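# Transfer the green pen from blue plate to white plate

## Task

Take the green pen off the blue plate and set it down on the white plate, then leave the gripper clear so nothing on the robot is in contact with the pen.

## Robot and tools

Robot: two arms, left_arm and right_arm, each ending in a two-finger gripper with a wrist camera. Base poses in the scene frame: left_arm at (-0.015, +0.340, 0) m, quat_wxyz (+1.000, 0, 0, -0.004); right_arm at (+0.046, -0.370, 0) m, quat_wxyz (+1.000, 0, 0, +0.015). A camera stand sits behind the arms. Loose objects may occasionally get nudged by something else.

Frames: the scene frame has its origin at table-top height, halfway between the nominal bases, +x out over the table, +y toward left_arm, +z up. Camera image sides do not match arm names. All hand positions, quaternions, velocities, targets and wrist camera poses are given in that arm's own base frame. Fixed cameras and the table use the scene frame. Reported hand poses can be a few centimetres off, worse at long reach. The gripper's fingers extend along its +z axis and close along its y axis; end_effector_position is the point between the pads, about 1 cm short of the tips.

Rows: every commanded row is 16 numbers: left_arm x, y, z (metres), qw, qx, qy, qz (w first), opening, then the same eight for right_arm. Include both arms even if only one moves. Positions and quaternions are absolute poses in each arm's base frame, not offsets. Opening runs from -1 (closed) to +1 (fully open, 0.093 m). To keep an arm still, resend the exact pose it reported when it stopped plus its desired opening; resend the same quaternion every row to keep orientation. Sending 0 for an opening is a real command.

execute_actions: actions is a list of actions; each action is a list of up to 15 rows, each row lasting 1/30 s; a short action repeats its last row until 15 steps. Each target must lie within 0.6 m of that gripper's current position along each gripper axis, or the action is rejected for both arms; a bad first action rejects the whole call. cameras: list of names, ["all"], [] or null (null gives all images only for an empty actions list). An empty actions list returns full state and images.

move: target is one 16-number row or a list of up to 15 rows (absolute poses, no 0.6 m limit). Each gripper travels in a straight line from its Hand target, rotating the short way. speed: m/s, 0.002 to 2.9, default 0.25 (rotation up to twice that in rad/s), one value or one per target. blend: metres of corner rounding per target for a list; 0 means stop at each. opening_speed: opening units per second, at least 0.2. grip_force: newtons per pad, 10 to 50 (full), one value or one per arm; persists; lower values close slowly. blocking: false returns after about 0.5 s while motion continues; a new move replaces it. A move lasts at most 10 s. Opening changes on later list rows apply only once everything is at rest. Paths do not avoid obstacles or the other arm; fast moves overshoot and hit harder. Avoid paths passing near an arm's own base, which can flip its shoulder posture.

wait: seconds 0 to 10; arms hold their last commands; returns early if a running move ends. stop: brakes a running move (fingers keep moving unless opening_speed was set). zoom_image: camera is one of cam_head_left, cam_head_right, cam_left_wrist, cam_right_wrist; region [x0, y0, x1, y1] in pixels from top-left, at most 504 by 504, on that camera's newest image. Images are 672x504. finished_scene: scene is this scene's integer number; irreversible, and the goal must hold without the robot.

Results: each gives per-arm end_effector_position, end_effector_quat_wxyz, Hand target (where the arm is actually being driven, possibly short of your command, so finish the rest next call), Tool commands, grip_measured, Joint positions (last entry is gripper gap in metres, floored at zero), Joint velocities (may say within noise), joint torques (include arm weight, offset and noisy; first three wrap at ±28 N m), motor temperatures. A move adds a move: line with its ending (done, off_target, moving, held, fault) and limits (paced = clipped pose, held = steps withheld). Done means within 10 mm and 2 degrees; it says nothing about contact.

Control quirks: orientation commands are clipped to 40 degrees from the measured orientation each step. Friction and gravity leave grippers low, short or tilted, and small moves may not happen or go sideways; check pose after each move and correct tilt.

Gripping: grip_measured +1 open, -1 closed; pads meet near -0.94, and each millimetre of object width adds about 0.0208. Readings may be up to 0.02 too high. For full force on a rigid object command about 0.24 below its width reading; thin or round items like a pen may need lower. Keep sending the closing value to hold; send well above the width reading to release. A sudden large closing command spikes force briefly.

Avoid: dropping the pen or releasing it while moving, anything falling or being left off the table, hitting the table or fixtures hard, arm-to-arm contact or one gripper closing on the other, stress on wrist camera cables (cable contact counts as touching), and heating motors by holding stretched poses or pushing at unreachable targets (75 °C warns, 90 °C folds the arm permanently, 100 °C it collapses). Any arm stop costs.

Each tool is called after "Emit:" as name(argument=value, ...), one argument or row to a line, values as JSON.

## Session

Emit:
execute_actions(
  actions=[],
)

Scene clock: 0.00 s.
left_arm: end_effector_position=(+0.3444, -0.1940, +0.1429) grip_measured=+1.000 end_effector_quat_wxyz=(+0.410, +0.246, +0.846, -0.237) | right_arm: end_effector_position=(+0.3587, +0.1550, +0.1245) grip_measured=+1.000 end_effector_quat_wxyz=(+0.350, -0.104, +0.882, +0.298)
Joint positions: left_arm=[-0.358 1.38 0.763 -0.016 0.371 0.019 0.093] | right_arm=[0.202 1.439 0.77 -0.046 -0.495 0.195 0.093]
Joint velocities: within noise
Joint torques (N m): no reading
Motor temperatures (°C): left_arm=[26 27 28 29 26 28 26] | right_arm=[27 28 25 26 26 27 27]
Heat: left arm: 29 °C; right arm: 28 °C.
Hand target: left_arm +0.3457, -0.1944, +0.1474; +0.414, +0.246, +0.844, -0.237 | right_arm +0.3605, +0.1553, +0.1296; +0.356, -0.106, +0.879, +0.298
Tool commands: left_gripper/opening=+1.0 right_gripper/opening=+1.0

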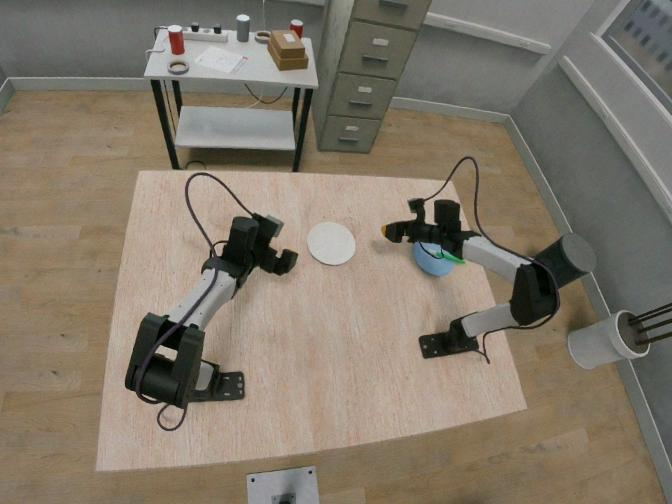

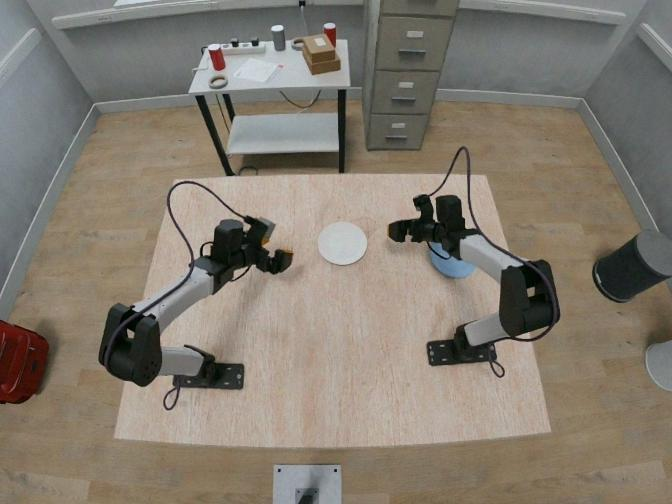

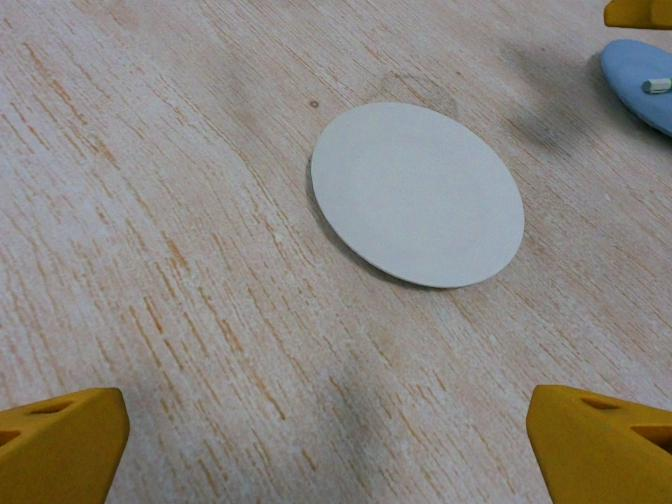

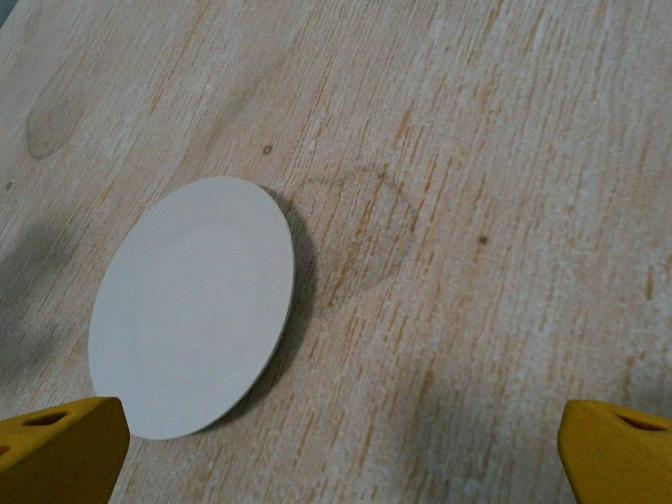

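Emit:
move(
  target=[0.30,0.07,0.2,0.05,0,0.999,0,1,0.27,0.05,0.17,0,-0.545,0.839,0,1],
  cameras=["cam_head_left","cam_head_right","cam_right_wrist"],
)

Scene clock: 12.60 s.
left_arm: end_effector_position=(+0.2964, +0.0638, +0.1951) grip_measured=+1.000 end_effector_quat_wxyz=(+0.050, -0.002, +0.999, -0.009) | right_arm: end_effector_position=(+0.2659, +0.0499, +0.1658) grip_measured=+1.000 end_effector_quat_wxyz=(+0.002, -0.538, +0.843, +0.005)
Joint positions: left_arm=[0.235 1.628 1.625 -1.474 0.041 0.229 0.093] | right_arm=[0.179 1.571 1.453 -1.452 -0.011 -0.957 0.093]
Joint torques (N m): left_arm=[0.59 -4.79 10.56 0.5 -0.14 0.18] | right_arm=[0.72 -4.97 8.23 0.11 0.02 -0.05]
Heat: left arm: 32 °C; right arm: 30 °C.
Hand target: left_arm +0.2986, +0.0693, +0.2012; +0.051, +0.001, +0.999, +0.000 | right_arm +0.2690, +0.0497, +0.1714; +0.001, -0.546, +0.838, -0.003
Off the commanded pose: left_arm 0.009 m, 1 deg | right_arm 0.006 m, 1 deg.
move: done
Images, in order (width x height): cam_head_left 672x504, cam_head_right 672x504, cam_right_wrist 672x504.

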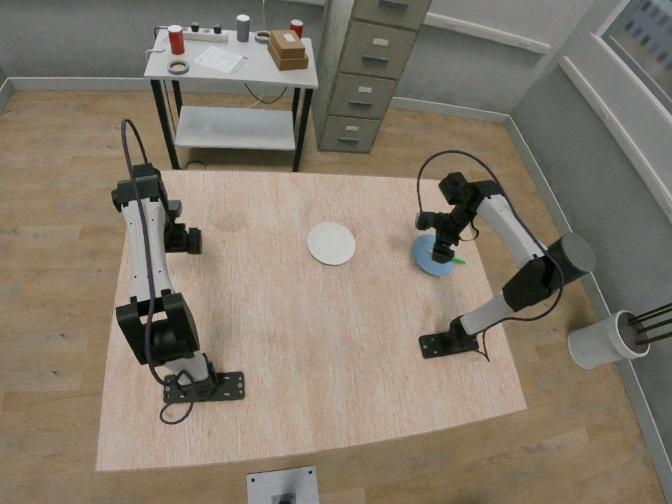

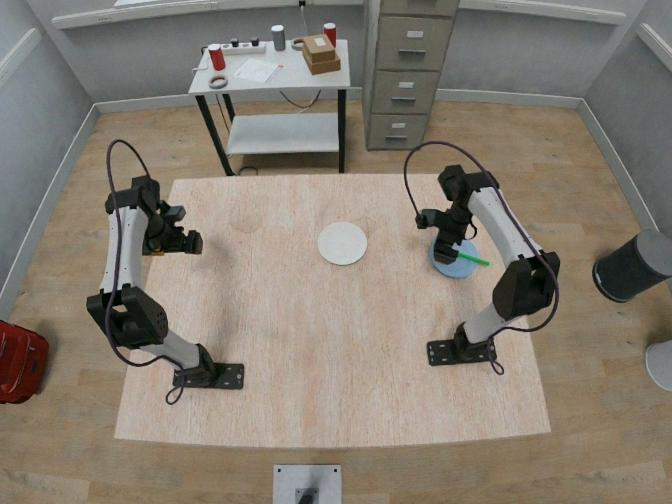

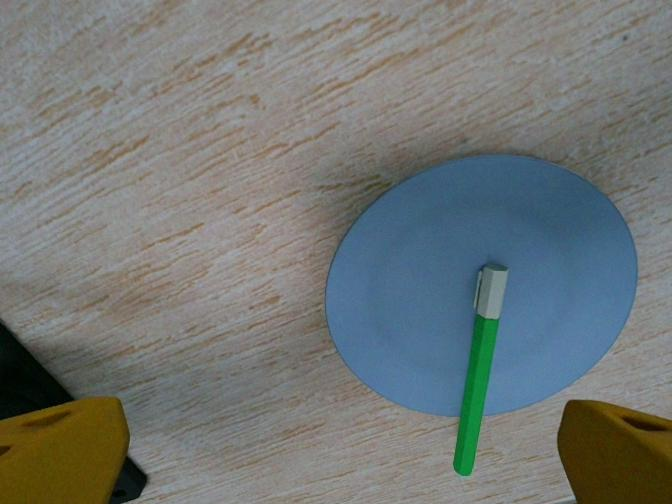

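Emit:
move(
  target=[0.30,0.07,0.2,0.05,0,0.999,0,1,0.313,-0.008,0.085,0,-0.477,0.879,0,1],
  cameras=["cam_head_right","cam_right_wrist"],
)

Scene clock: 22.47 s.
left_arm: end_effector_position=(+0.2968, +0.0642, +0.1935) grip_measured=+1.000 end_effector_quat_wxyz=(+0.048, -0.002, +0.999, -0.009) | right_arm: end_effector_position=(+0.3119, -0.0064, +0.0910) grip_measured=+1.000 end_effector_quat_wxyz=(+0.001, -0.471, +0.882, +0.005)
Joint positions: left_arm=[0.235 1.634 1.625 -1.474 0.04 0.229 0.093] | right_arm=[-0.025 1.736 1.335 -1.172 -0.009 -1.007 0.093]
Joint torques (N m): left_arm=[0.62 -4.92 10.55 0.53 -0.14 0.16] | right_arm=[0.27 -7.01 4.07 0.6 -0.06 -0.04]
Heat: left arm: 32 °C; right arm: 30 °C.
Hand target: left_arm +0.2998, +0.0700, +0.1999; +0.050, +0.000, +0.999, +0.001 | right_arm +0.3128, -0.0076, +0.0851; +0.000, -0.477, +0.879, +0.001
Off the commanded pose: left_arm 0.009 m, 1 deg | right_arm 0.006 m, 1 deg.
move: done
Images, in order (width x height): cam_head_right 672x504, cam_right_wrist 672x504.

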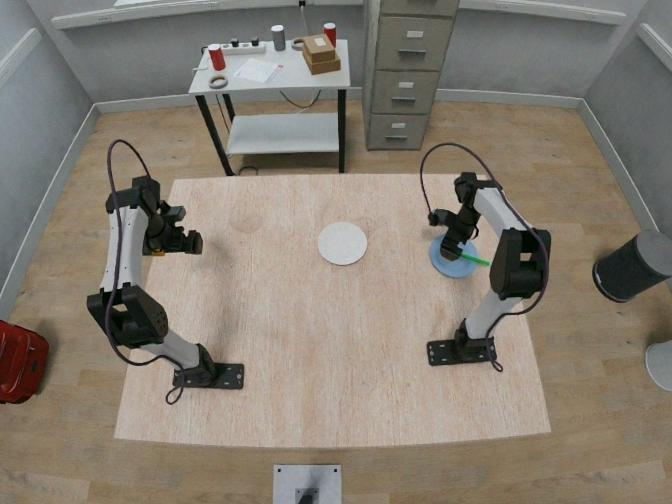

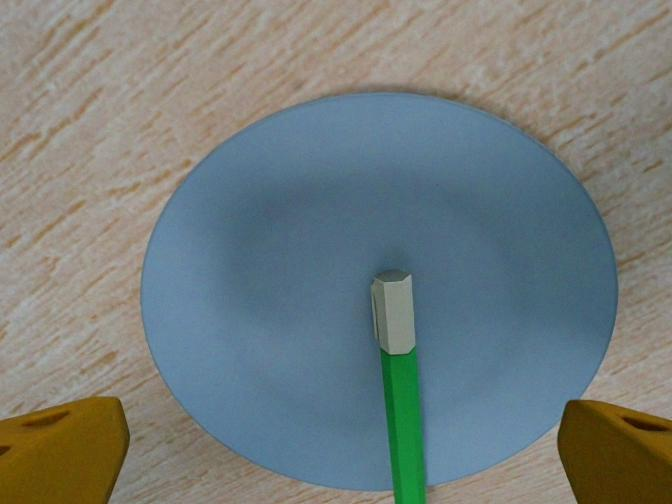

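Emit:
move(
  target=[0.30,0.07,0.2,0.05,0,0.999,0,1,0.312,-0.035,0.043,0,-0.495,0.869,0,0.4],
  speed=0.15,
  cameras=["cam_right_wrist"],
)

Scene clock: 30.13 s.
left_arm: end_effector_position=(+0.2968, +0.0642, +0.1935) grip_measured=+1.000 end_effector_quat_wxyz=(+0.048, -0.002, +0.999, -0.009) | right_arm: end_effector_position=(+0.3127, -0.0332, +0.0503) grip_measured=+0.402 end_effector_quat_wxyz=(+0.003, -0.490, +0.872, +0.002)
Joint positions: left_arm=[0.235 1.634 1.625 -1.474 0.04 0.229 0.093] | right_arm=[-0.11 1.778 1.219 -1.009 -0.008 -1.135 0.065]
Joint torques (N m): left_arm=[0.62 -4.9 10.56 0.53 -0.13 0.16] | right_arm=[0.06 -6.93 3.73 0.62 -0.07 -0.02]
Motor temperatures (°C): left_arm=[26 30 34 31 26 28 26] | right_arm=[27 31 28 27 26 27 27]
Heat: left arm: 34 °C; right arm: 31 °C.
Hand target: left_arm +0.2998, +0.0699, +0.1999; +0.050, +0.000, +0.999, +0.000 | right_arm +0.3116, -0.0351, +0.0433; -0.001, -0.495, +0.869, +0.000
Off the commanded pose: left_arm 0.009 m, 1 deg | right_arm 0.008 m, 1 deg.
move: done
Images, in order (width x height): cam_right_wrist 672x504.

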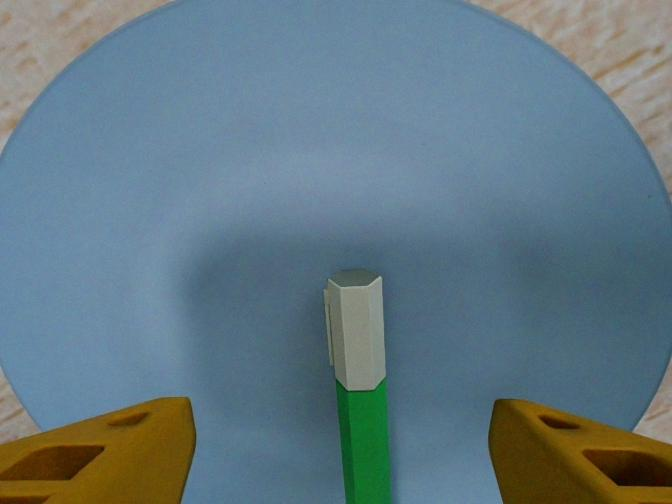

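Emit:
move(
  target=[0.30,0.07,0.2,0.05,0,0.999,0,1,0.311,-0.044,0.012,0,-0.5,0.866,0,0.1],
  speed=0.08,
  cameras=["cam_right_wrist"],
)

Scene clock: 35.73 s.
left_arm: end_effector_position=(+0.2968, +0.0642, +0.1935) grip_measured=+1.000 end_effector_quat_wxyz=(+0.048, -0.002, +0.999, -0.009) | right_arm: end_effector_position=(+0.3081, -0.0387, +0.0246) grip_measured=+0.102 end_effector_quat_wxyz=(-0.003, -0.499, +0.866, +0.008)
Joint positions: left_arm=[0.235 1.634 1.625 -1.474 0.04 0.229 0.093] | right_arm=[-0.13 1.814 1.154 -0.925 -0.009 -1.176 0.05]
Joint torques (N m): left_arm=[0.64 -4.89 10.56 0.53 -0.13 0.17] | right_arm=[-0.57 -5.97 2.81 1.01 -0.07 -0.04]
Heat: left arm: 35 °C; right arm: 31 °C.
Hand target: left_arm +0.2998, +0.0699, +0.1999; +0.050, +0.000, +0.999, +0.000 | right_arm +0.3105, -0.0435, +0.0126; +0.000, -0.500, +0.866, +0.001
Off the commanded pose: left_arm 0.009 m, 1 deg | right_arm 0.014 m, 1 deg.
move: off_target (right_arm)
Images, in order (width x height): cam_right_wrist 672x504.

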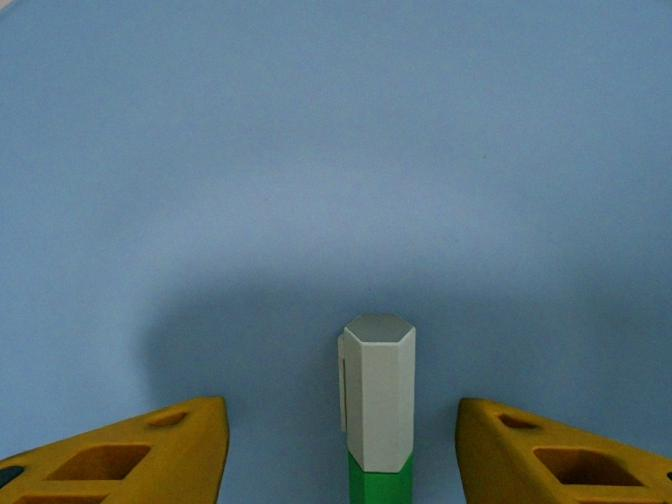

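Emit:
move(
  target=[0.30,0.07,0.2,0.05,0,0.999,0,1,0.319,-0.049,0.014,0,-0.5,0.866,0,0.1],
  speed=0.08,
  cameras=["cam_right_wrist"],
)

Scene clock: 41.70 s.
left_arm: end_effector_position=(+0.2968, +0.0642, +0.1935) grip_measured=+1.000 end_effector_quat_wxyz=(+0.048, -0.002, +0.999, -0.009) | right_arm: end_effector_position=(+0.3084, -0.0396, +0.0243) grip_measured=+0.102 end_effector_quat_wxyz=(+0.000, -0.504, +0.864, +0.013)
Joint positions: left_arm=[0.235 1.634 1.625 -1.474 0.04 0.229 0.093] | right_arm=[-0.138 1.817 1.157 -0.926 -0.02 -1.194 0.05]
Joint torques (N m): left_arm=[0.64 -4.89 10.56 0.53 -0.13 0.16] | right_arm=[-0.88 -3.93 5.91 0.8 -0.07 -0.02]
Heat: left arm: 35 °C; right arm: 31 °C.
Hand target: left_arm +0.2998, +0.0699, +0.1999; +0.050, +0.000, +0.999, +0.000 | right_arm +0.3183, -0.0470, +0.0145; +0.003, -0.502, +0.865, +0.005
Off the commanded pose: left_arm 0.009 m, 1 deg | right_arm 0.018 m, 2 deg.
move: off_target (right_arm)
Images, in order (width x height): cam_right_wrist 672x504.

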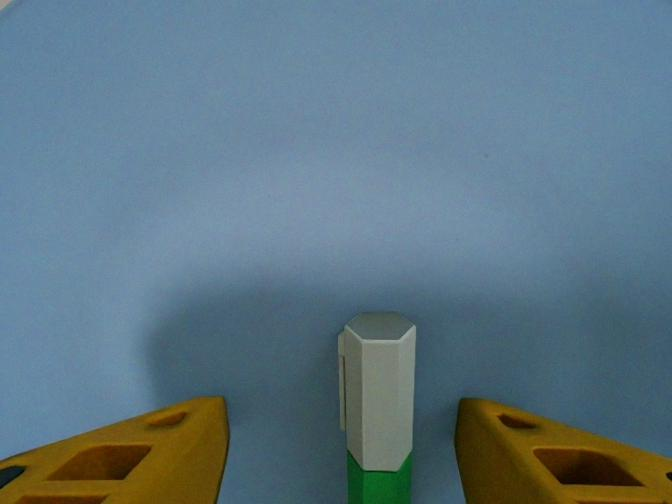

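Emit:
move(
  target=[
    [0.30,0.07,0.2,0.05,0,0.999,0,1,0.319,-0.048,0.04,0,-0.5,0.866,0,0.1],
    [0.30,0.07,0.2,0.05,0,0.999,0,1,0.319,-0.048,0.018,0,-0.5,0.866,0,0.1],
  ],
  speed=0.08,
  cameras=["cam_right_wrist"],
)

Scene clock: 48.37 s.
left_arm: end_effector_position=(+0.2968, +0.0642, +0.1935) grip_measured=+1.000 end_effector_quat_wxyz=(+0.048, -0.002, +0.999, -0.009) | right_arm: end_effector_position=(+0.3219, -0.0463, +0.0267) grip_measured=+0.102 end_effector_quat_wxyz=(+0.005, -0.499, +0.867, -0.002)
Joint positions: left_arm=[0.235 1.634 1.625 -1.474 0.04 0.229 0.093] | right_arm=[-0.144 1.842 1.2 -0.919 -0.003 -1.188 0.05]
Joint torques (N m): left_arm=[0.62 -4.9 10.55 0.54 -0.13 0.16] | right_arm=[-0.17 -7.1 3.36 0.64 -0.01 0.07]
Heat: left arm: 36 °C; right arm: 31 °C.
Hand target: left_arm +0.2998, +0.0699, +0.1999; +0.050, +0.000, +0.999, +0.000 | right_arm +0.3187, -0.0498, +0.0182; -0.003, -0.497, +0.868, -0.004
Off the commanded pose: left_arm 0.009 m, 1 deg | right_arm 0.009 m, 1 deg.
move: done
Images, in order (width x height): cam_right_wrist 672x504.

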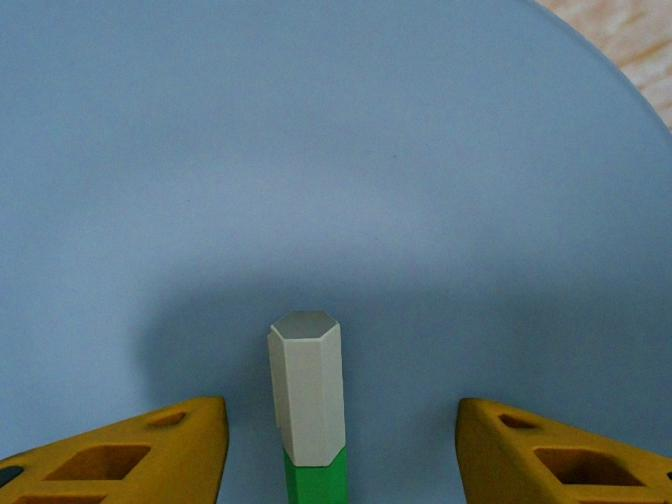

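Emit:
move(
  target=[
    [0.30,0.07,0.2,0.05,0,0.999,0,1,0.312,-0.046,0.036,0,-0.515,0.857,0,0.0],
    [0.30,0.07,0.2,0.05,0,0.999,0,1,0.312,-0.046,0.016,0,-0.515,0.857,0,0.0],
  ],
  speed=0.08,
  cameras=["cam_right_wrist"],
)

Scene clock: 52.93 s.
left_arm: end_effector_position=(+0.2968, +0.0642, +0.1935) grip_measured=+1.000 end_effector_quat_wxyz=(+0.048, -0.002, +0.999, -0.009) | right_arm: end_effector_position=(+0.3125, -0.0449, +0.0242) grip_measured=+0.002 end_effector_quat_wxyz=(-0.003, -0.511, +0.859, +0.004)
Joint positions: left_arm=[0.235 1.634 1.625 -1.474 0.04 0.229 0.093] | right_arm=[-0.144 1.829 1.172 -0.923 -0.003 -1.217 0.045]
Joint torques (N m): left_arm=[0.62 -4.89 10.56 0.54 -0.13 0.16] | right_arm=[0.09 -7.66 2.61 0.79 -0.11 -0.03]
Heat: left arm: 37 °C; right arm: 32 °C.
Hand target: left_arm +0.2998, +0.0699, +0.1999; +0.050, +0.000, +0.999, +0.000 | right_arm +0.3117, -0.0459, +0.0162; -0.001, -0.515, +0.857, +0.000
Off the commanded pose: left_arm 0.009 m, 1 deg | right_arm 0.008 m, 1 deg.
move: done
Images, in order (width x height): cam_right_wrist 672x504.

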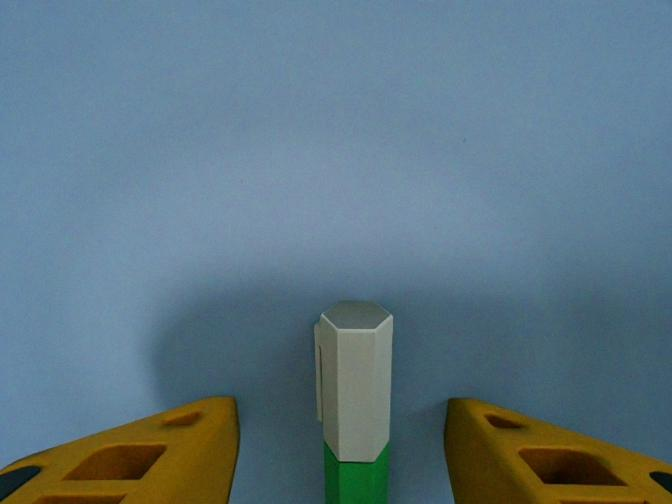

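Emit:
move(
  target=[
    [0.30,0.07,0.2,0.05,0,0.999,0,1,0.312,-0.046,0.014,0,-0.515,0.857,0,-1],
    [0.30,0.07,0.2,0.05,0,0.999,0,1,0.312,-0.046,0.12,0,-0.515,0.857,0,-1],
    [0.30,0.07,0.2,0.05,0,0.999,0,1,0.368,0.31,0.12,0,-0.515,0.857,0,-1],
  ],
  blend=[0,0.03,0],
  opening_speed=0.9,
  grip_force=30,
  cameras=["cam_head_left","cam_head_right","cam_right_wrist"],
)

Scene clock: 69.03 s.
left_arm: end_effector_position=(+0.2968, +0.0642, +0.1935) grip_measured=+1.000 end_effector_quat_wxyz=(+0.048, -0.002, +0.999, -0.009) | right_arm: end_effector_position=(+0.3661, +0.3114, +0.1178) grip_measured=-0.781 end_effector_quat_wxyz=(+0.037, -0.525, +0.850, +0.006)
Joint positions: left_arm=[0.235 1.634 1.625 -1.474 0.04 0.229 0.093] | right_arm=[0.704 2.443 2.51 -1.563 -0.001 -0.403 0.008]
Joint torques (N m): left_arm=[0.62 -4.89 10.56 0.53 -0.13 0.16] | right_arm=[-0.24 -11.99 8.1 0.31 -0.02 0.2]
Heat: left arm: 38 °C; right arm: 33 °C.
Hand target: left_arm +0.2998, +0.0699, +0.1999; +0.050, +0.000, +0.999, +0.000 | right_arm +0.3689, +0.3085, +0.1196; +0.036, -0.518, +0.854, +0.002
Off the commanded pose: left_arm 0.009 m, 1 deg | right_arm 0.003 m, 5 deg.
joint sent to its limit (right arm) — joint 4 (wrist pitch), lower limit. The joint targets are off in orientation, not in position.
grip_force (N): 30, 30
move: off_target (right_arm)
Images, in order (width x height): cam_head_left 672x504, cam_head_right 672x504, cam_right_wrist 672x504.

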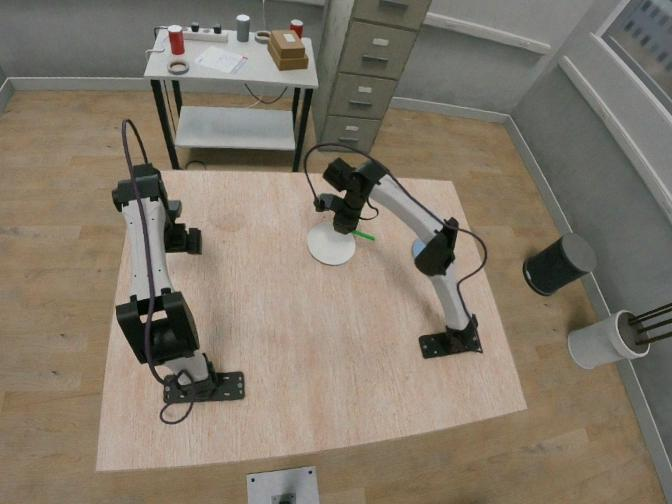

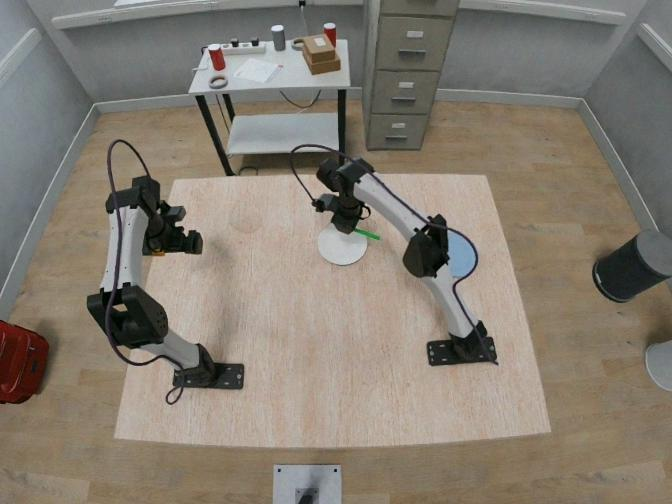

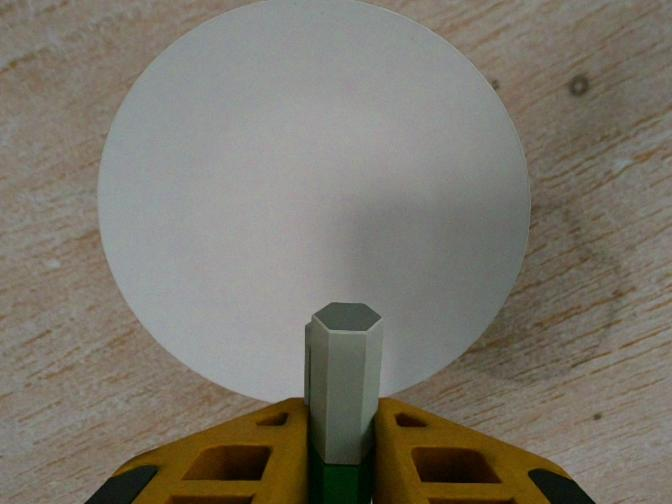

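Emit:
move(
  target=[
    [0.30,0.07,0.2,0.05,0,0.999,0,1,0.376,0.343,0.07,0,-0.515,0.857,0,-1],
    [0.30,0.07,0.2,0.05,0,0.999,0,1,0.376,0.343,0.028,0,-0.515,0.857,0,-1],
  ],
  speed=[0.15,0.06],
  cameras=["cam_head_left","cam_head_right","cam_right_wrist"],
)

Scene clock: 78.37 s.
left_arm: end_effector_position=(+0.2968, +0.0642, +0.1935) grip_measured=+1.000 end_effector_quat_wxyz=(+0.048, -0.002, +0.999, -0.009) | right_arm: end_effector_position=(+0.3744, +0.3402, +0.0381) grip_measured=-0.781 end_effector_quat_wxyz=(+0.000, -0.519, +0.855, +0.001)
Joint positions: left_arm=[0.235 1.634 1.625 -1.474 0.04 0.229 0.093] | right_arm=[0.737 2.713 2.703 -1.56 -0.001 -0.354 0.008]
Joint torques (N m): left_arm=[0.62 -4.89 10.55 0.54 -0.13 0.16] | right_arm=[0.38 -13.08 4.77 0.63 -0.09 0.2]
Motor temperatures (°C): left_arm=[26 31 38 30 26 28 26] | right_arm=[27 37 28 27 26 27 27]
Heat: left arm: 38 °C; right arm: 37 °C.
Hand target: left_arm +0.2998, +0.0699, +0.1999; +0.050, +0.000, +0.999, +0.000 | right_arm +0.3759, +0.3429, +0.0282; +0.000, -0.515, +0.857, +0.000
Off the commanded pose: left_arm 0.009 m, 1 deg | right_arm 0.011 m, 1 deg.
grip_force (N): 30, 30
move: off_target (right_arm)
Images, in order (width x height): cam_head_left 672x504, cam_head_right 672x504, cam_right_wrist 672x504.

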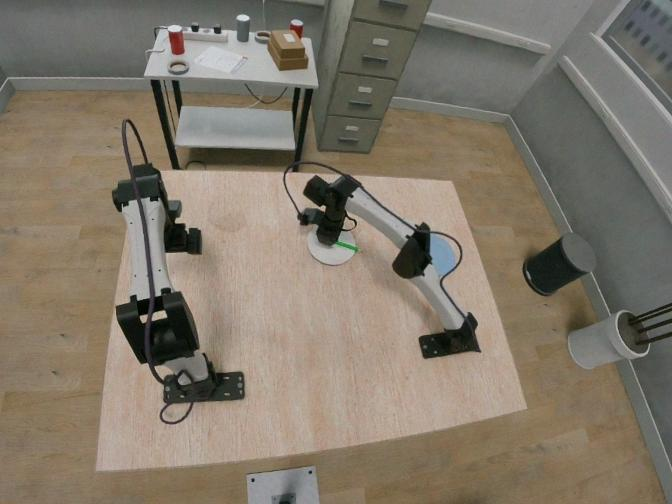

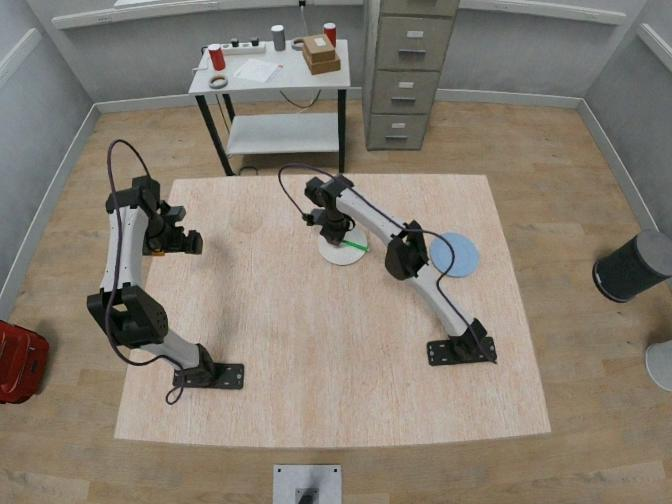

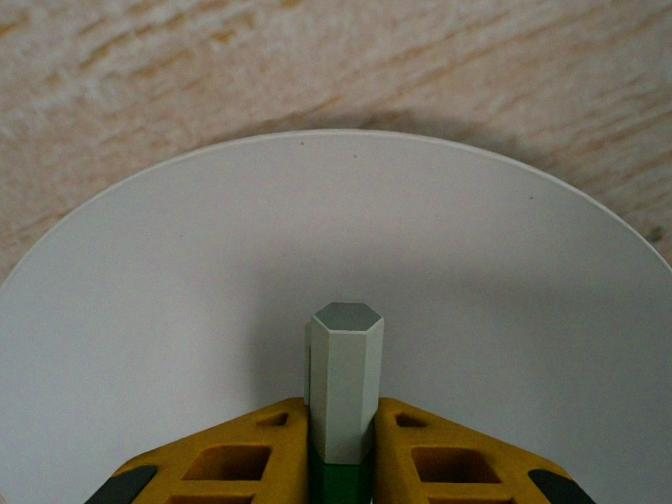

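Emit:
move(
  target=[
    [0.30,0.07,0.2,0.05,0,0.999,0,1,0.384,0.361,0.04,0,-0.515,0.857,0,-1],
    [0.30,0.07,0.2,0.05,0,0.999,0,1,0.384,0.361,0.013,0,-0.515,0.857,0,-1],
  ],
  speed=[0.1,0.05],
  cameras=["cam_head_right","cam_right_wrist"],
)

Scene clock: 85.77 s.
left_arm: end_effector_position=(+0.2968, +0.0642, +0.1935) grip_measured=+1.000 end_effector_quat_wxyz=(+0.048, -0.002, +0.999, -0.009) | right_arm: end_effector_position=(+0.3831, +0.3568, +0.0299) grip_measured=-0.781 end_effector_quat_wxyz=(+0.025, -0.517, +0.855, +0.006)
Joint positions: left_arm=[0.235 1.634 1.625 -1.474 0.04 0.229 0.093] | right_arm=[0.749 2.803 2.848 -1.564 -0.001 -0.338 0.008]
Joint torques (N m): left_arm=[0.62 -4.89 10.56 0.54 -0.13 0.16] | right_arm=[0.64 -10.84 6.89 0.65 -0.08 0.19]
Heat: left arm: 39 °C; right arm: 39 °C.
Hand target: left_arm +0.2998, +0.0699, +0.1999; +0.050, +0.000, +0.999, +0.000 | right_arm +0.3831, +0.3601, +0.0131; +0.019, -0.515, +0.857, +0.004
Off the commanded pose: left_arm 0.009 m, 1 deg | right_arm 0.017 m, 3 deg.
elbow stopped short (right arm): the move would have taken joint 3 (elbow) straighter than the controller allows.
grip_force (N): 30, 30
move: off_target (right_arm)
Images, in order (width x height): cam_head_right 672x504, cam_right_wrist 672x504.

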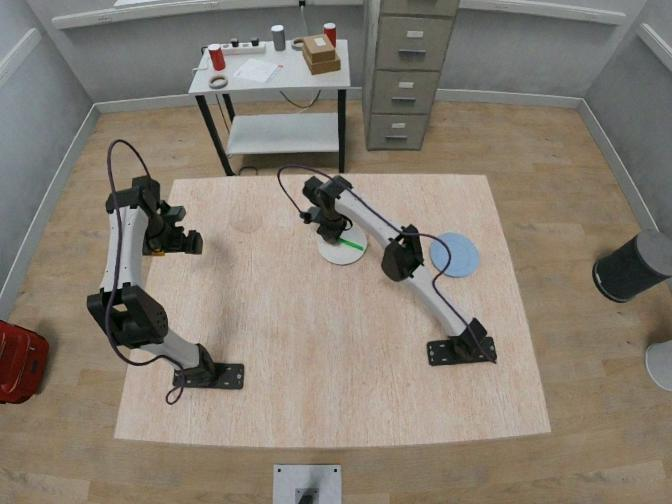

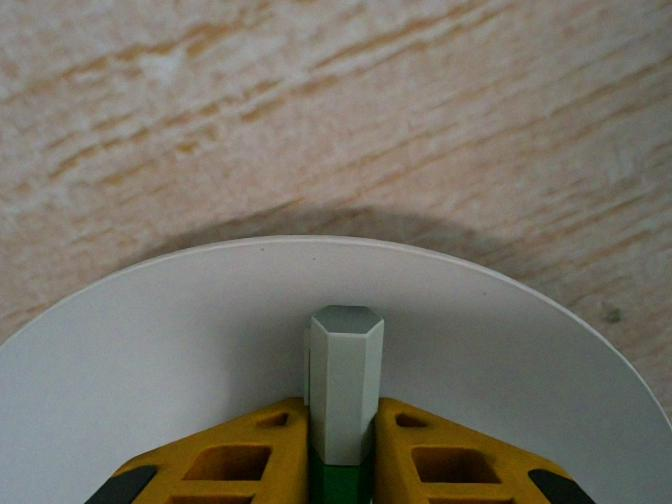

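Emit:
move(
  target=[0.30,0.07,0.2,0.05,0,0.999,0,1,0.379,0.353,0.003,0,-0.515,0.857,0,-1],
  speed=0.05,
  cameras=["cam_head_left","cam_right_wrist"],
)

Scene clock: 92.73 s.
left_arm: end_effector_position=(+0.2968, +0.0642, +0.1935) grip_measured=+1.000 end_effector_quat_wxyz=(+0.048, -0.002, +0.999, -0.009) | right_arm: end_effector_position=(+0.3826, +0.3563, +0.0289) grip_measured=-0.782 end_effector_quat_wxyz=(+0.023, -0.517, +0.855, +0.006)
Joint positions: left_arm=[0.235 1.634 1.625 -1.474 0.04 0.229 0.093] | right_arm=[0.749 2.803 2.844 -1.564 -0.001 -0.338 0.008]
Joint torques (N m): left_arm=[0.62 -4.89 10.56 0.53 -0.13 0.16] | right_arm=[0.25 -11.7 2.69 0.68 -0.09 0.15]
Heat: left arm: 39 °C; right arm: 39 °C.
Hand target: left_arm +0.2998, +0.0699, +0.1999; +0.050, +0.000, +0.999, +0.000 | right_arm +0.3785, +0.3525, +0.0037; -0.002, -0.515, +0.857, +0.000
Off the commanded pose: left_arm 0.009 m, 1 deg | right_arm 0.026 m, 3 deg.
grip_force (N): 30, 30
move: off_target (right_arm)
Images, in order (width x height): cam_head_left 672x504, cam_right_wrist 672x504.

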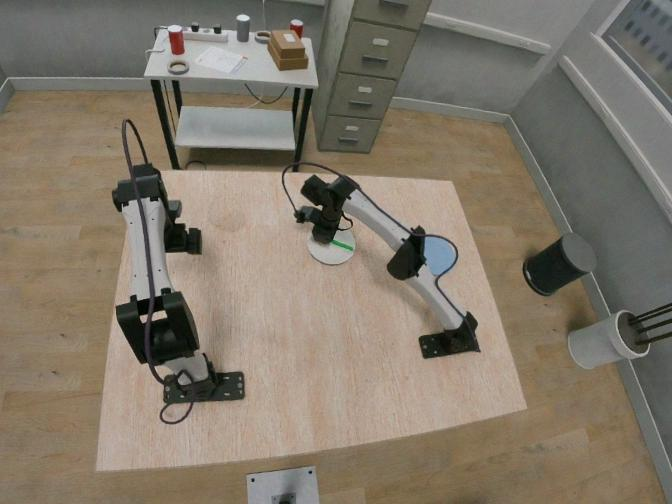

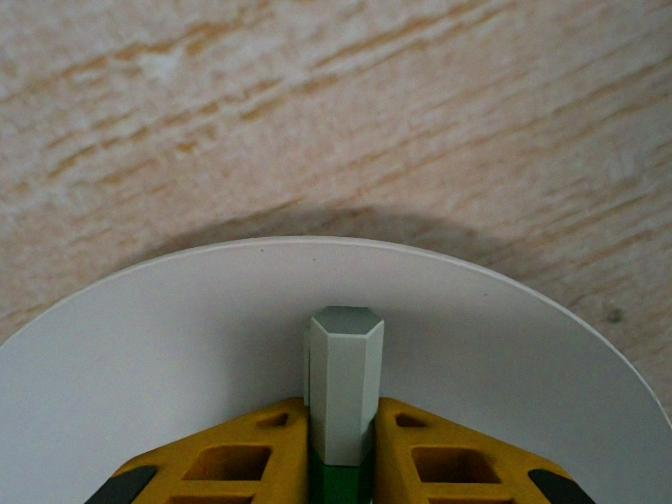

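Emit:
move(
  target=[
    [0.30,0.07,0.2,0.05,0,0.999,0,1,0.381,0.354,0.016,0,-0.515,0.857,0,-0.3],
    [0.30,0.07,0.2,0.05,0,0.999,0,1,0.378,0.35,0.07,0.05,-0.515,0.857,0,-0.3],
    [0.30,0.07,0.2,0.05,0,0.999,0,1,0.35,0.31,0.13,0.05,-0.515,0.857,0,-0.3],
  ],
  speed=[0.03,0.1,0.15],
  blend=[0,0.02,0],
  opening_speed=0.6,
  cameras=["cam_head_left","cam_head_right","cam_right_wrist"],
)

Scene clock: 101.33 s.
left_arm: end_effector_position=(+0.2968, +0.0642, +0.1935) grip_measured=+1.000 end_effector_quat_wxyz=(+0.048, -0.002, +0.999, -0.009) | right_arm: end_effector_position=(+0.3447, +0.3119, +0.1223) grip_measured=-0.302 end_effector_quat_wxyz=(+0.030, -0.509, +0.860, +0.004)
Joint positions: left_arm=[0.235 1.634 1.625 -1.474 0.04 0.229 0.093] | right_arm=[0.737 2.352 2.365 -1.523 0.005 -0.331 0.031]
Joint torques (N m): left_arm=[0.64 -4.9 10.55 0.53 -0.13 0.16] | right_arm=[-0.17 -15.46 3.84 0.86 0.06 -0.04]
Heat: left arm: 39 °C; right arm: 41 °C.
Hand target: left_arm +0.2998, +0.0699, +0.1999; +0.050, +0.000, +0.999, +0.000 | right_arm +0.3500, +0.3102, +0.1301; +0.049, -0.511, +0.858, +0.000
Off the commanded pose: left_arm 0.009 m, 1 deg | right_arm 0.010 m, 2 deg.
elbow stopped short (right arm): the move would have taken joint 3 (elbow) straighter than the controller allows.
grip_force (N): 30, 30
move: done
Images, in order (width x height): cam_head_left 672x504, cam_head_right 672x504, cam_right_wrist 672x504.

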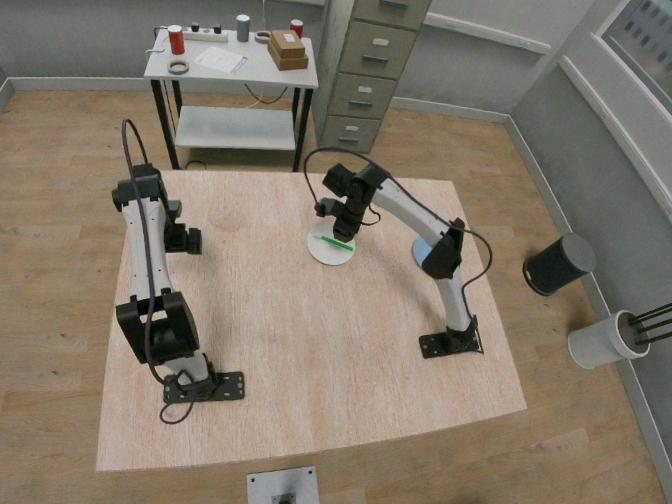

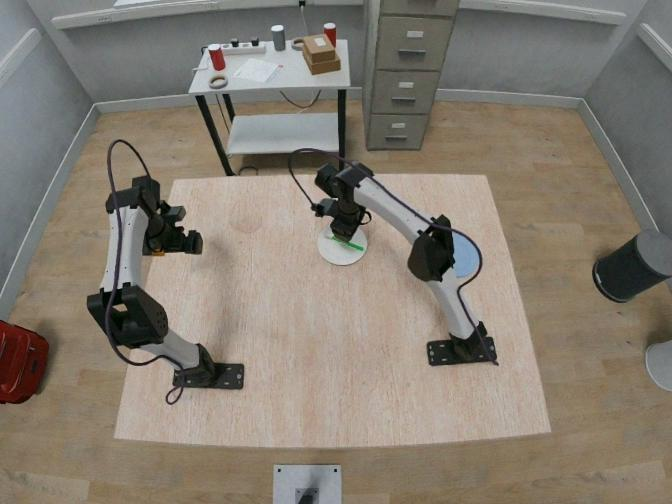

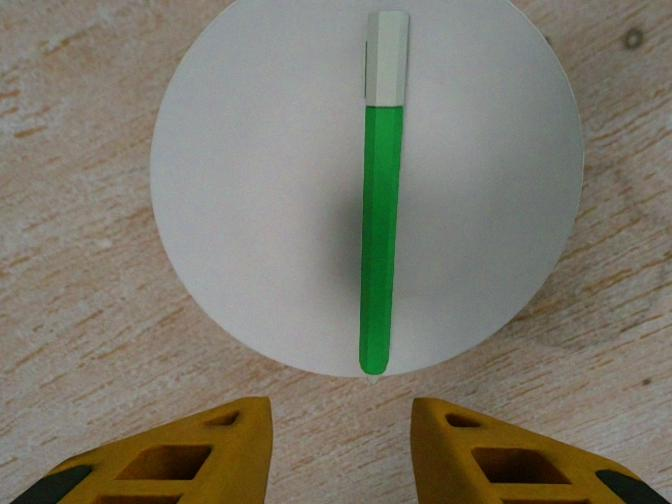

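Pen lies on the plate.

Emit:
finished_scene(
  scene=2,
)

The scene is finished: the task was done.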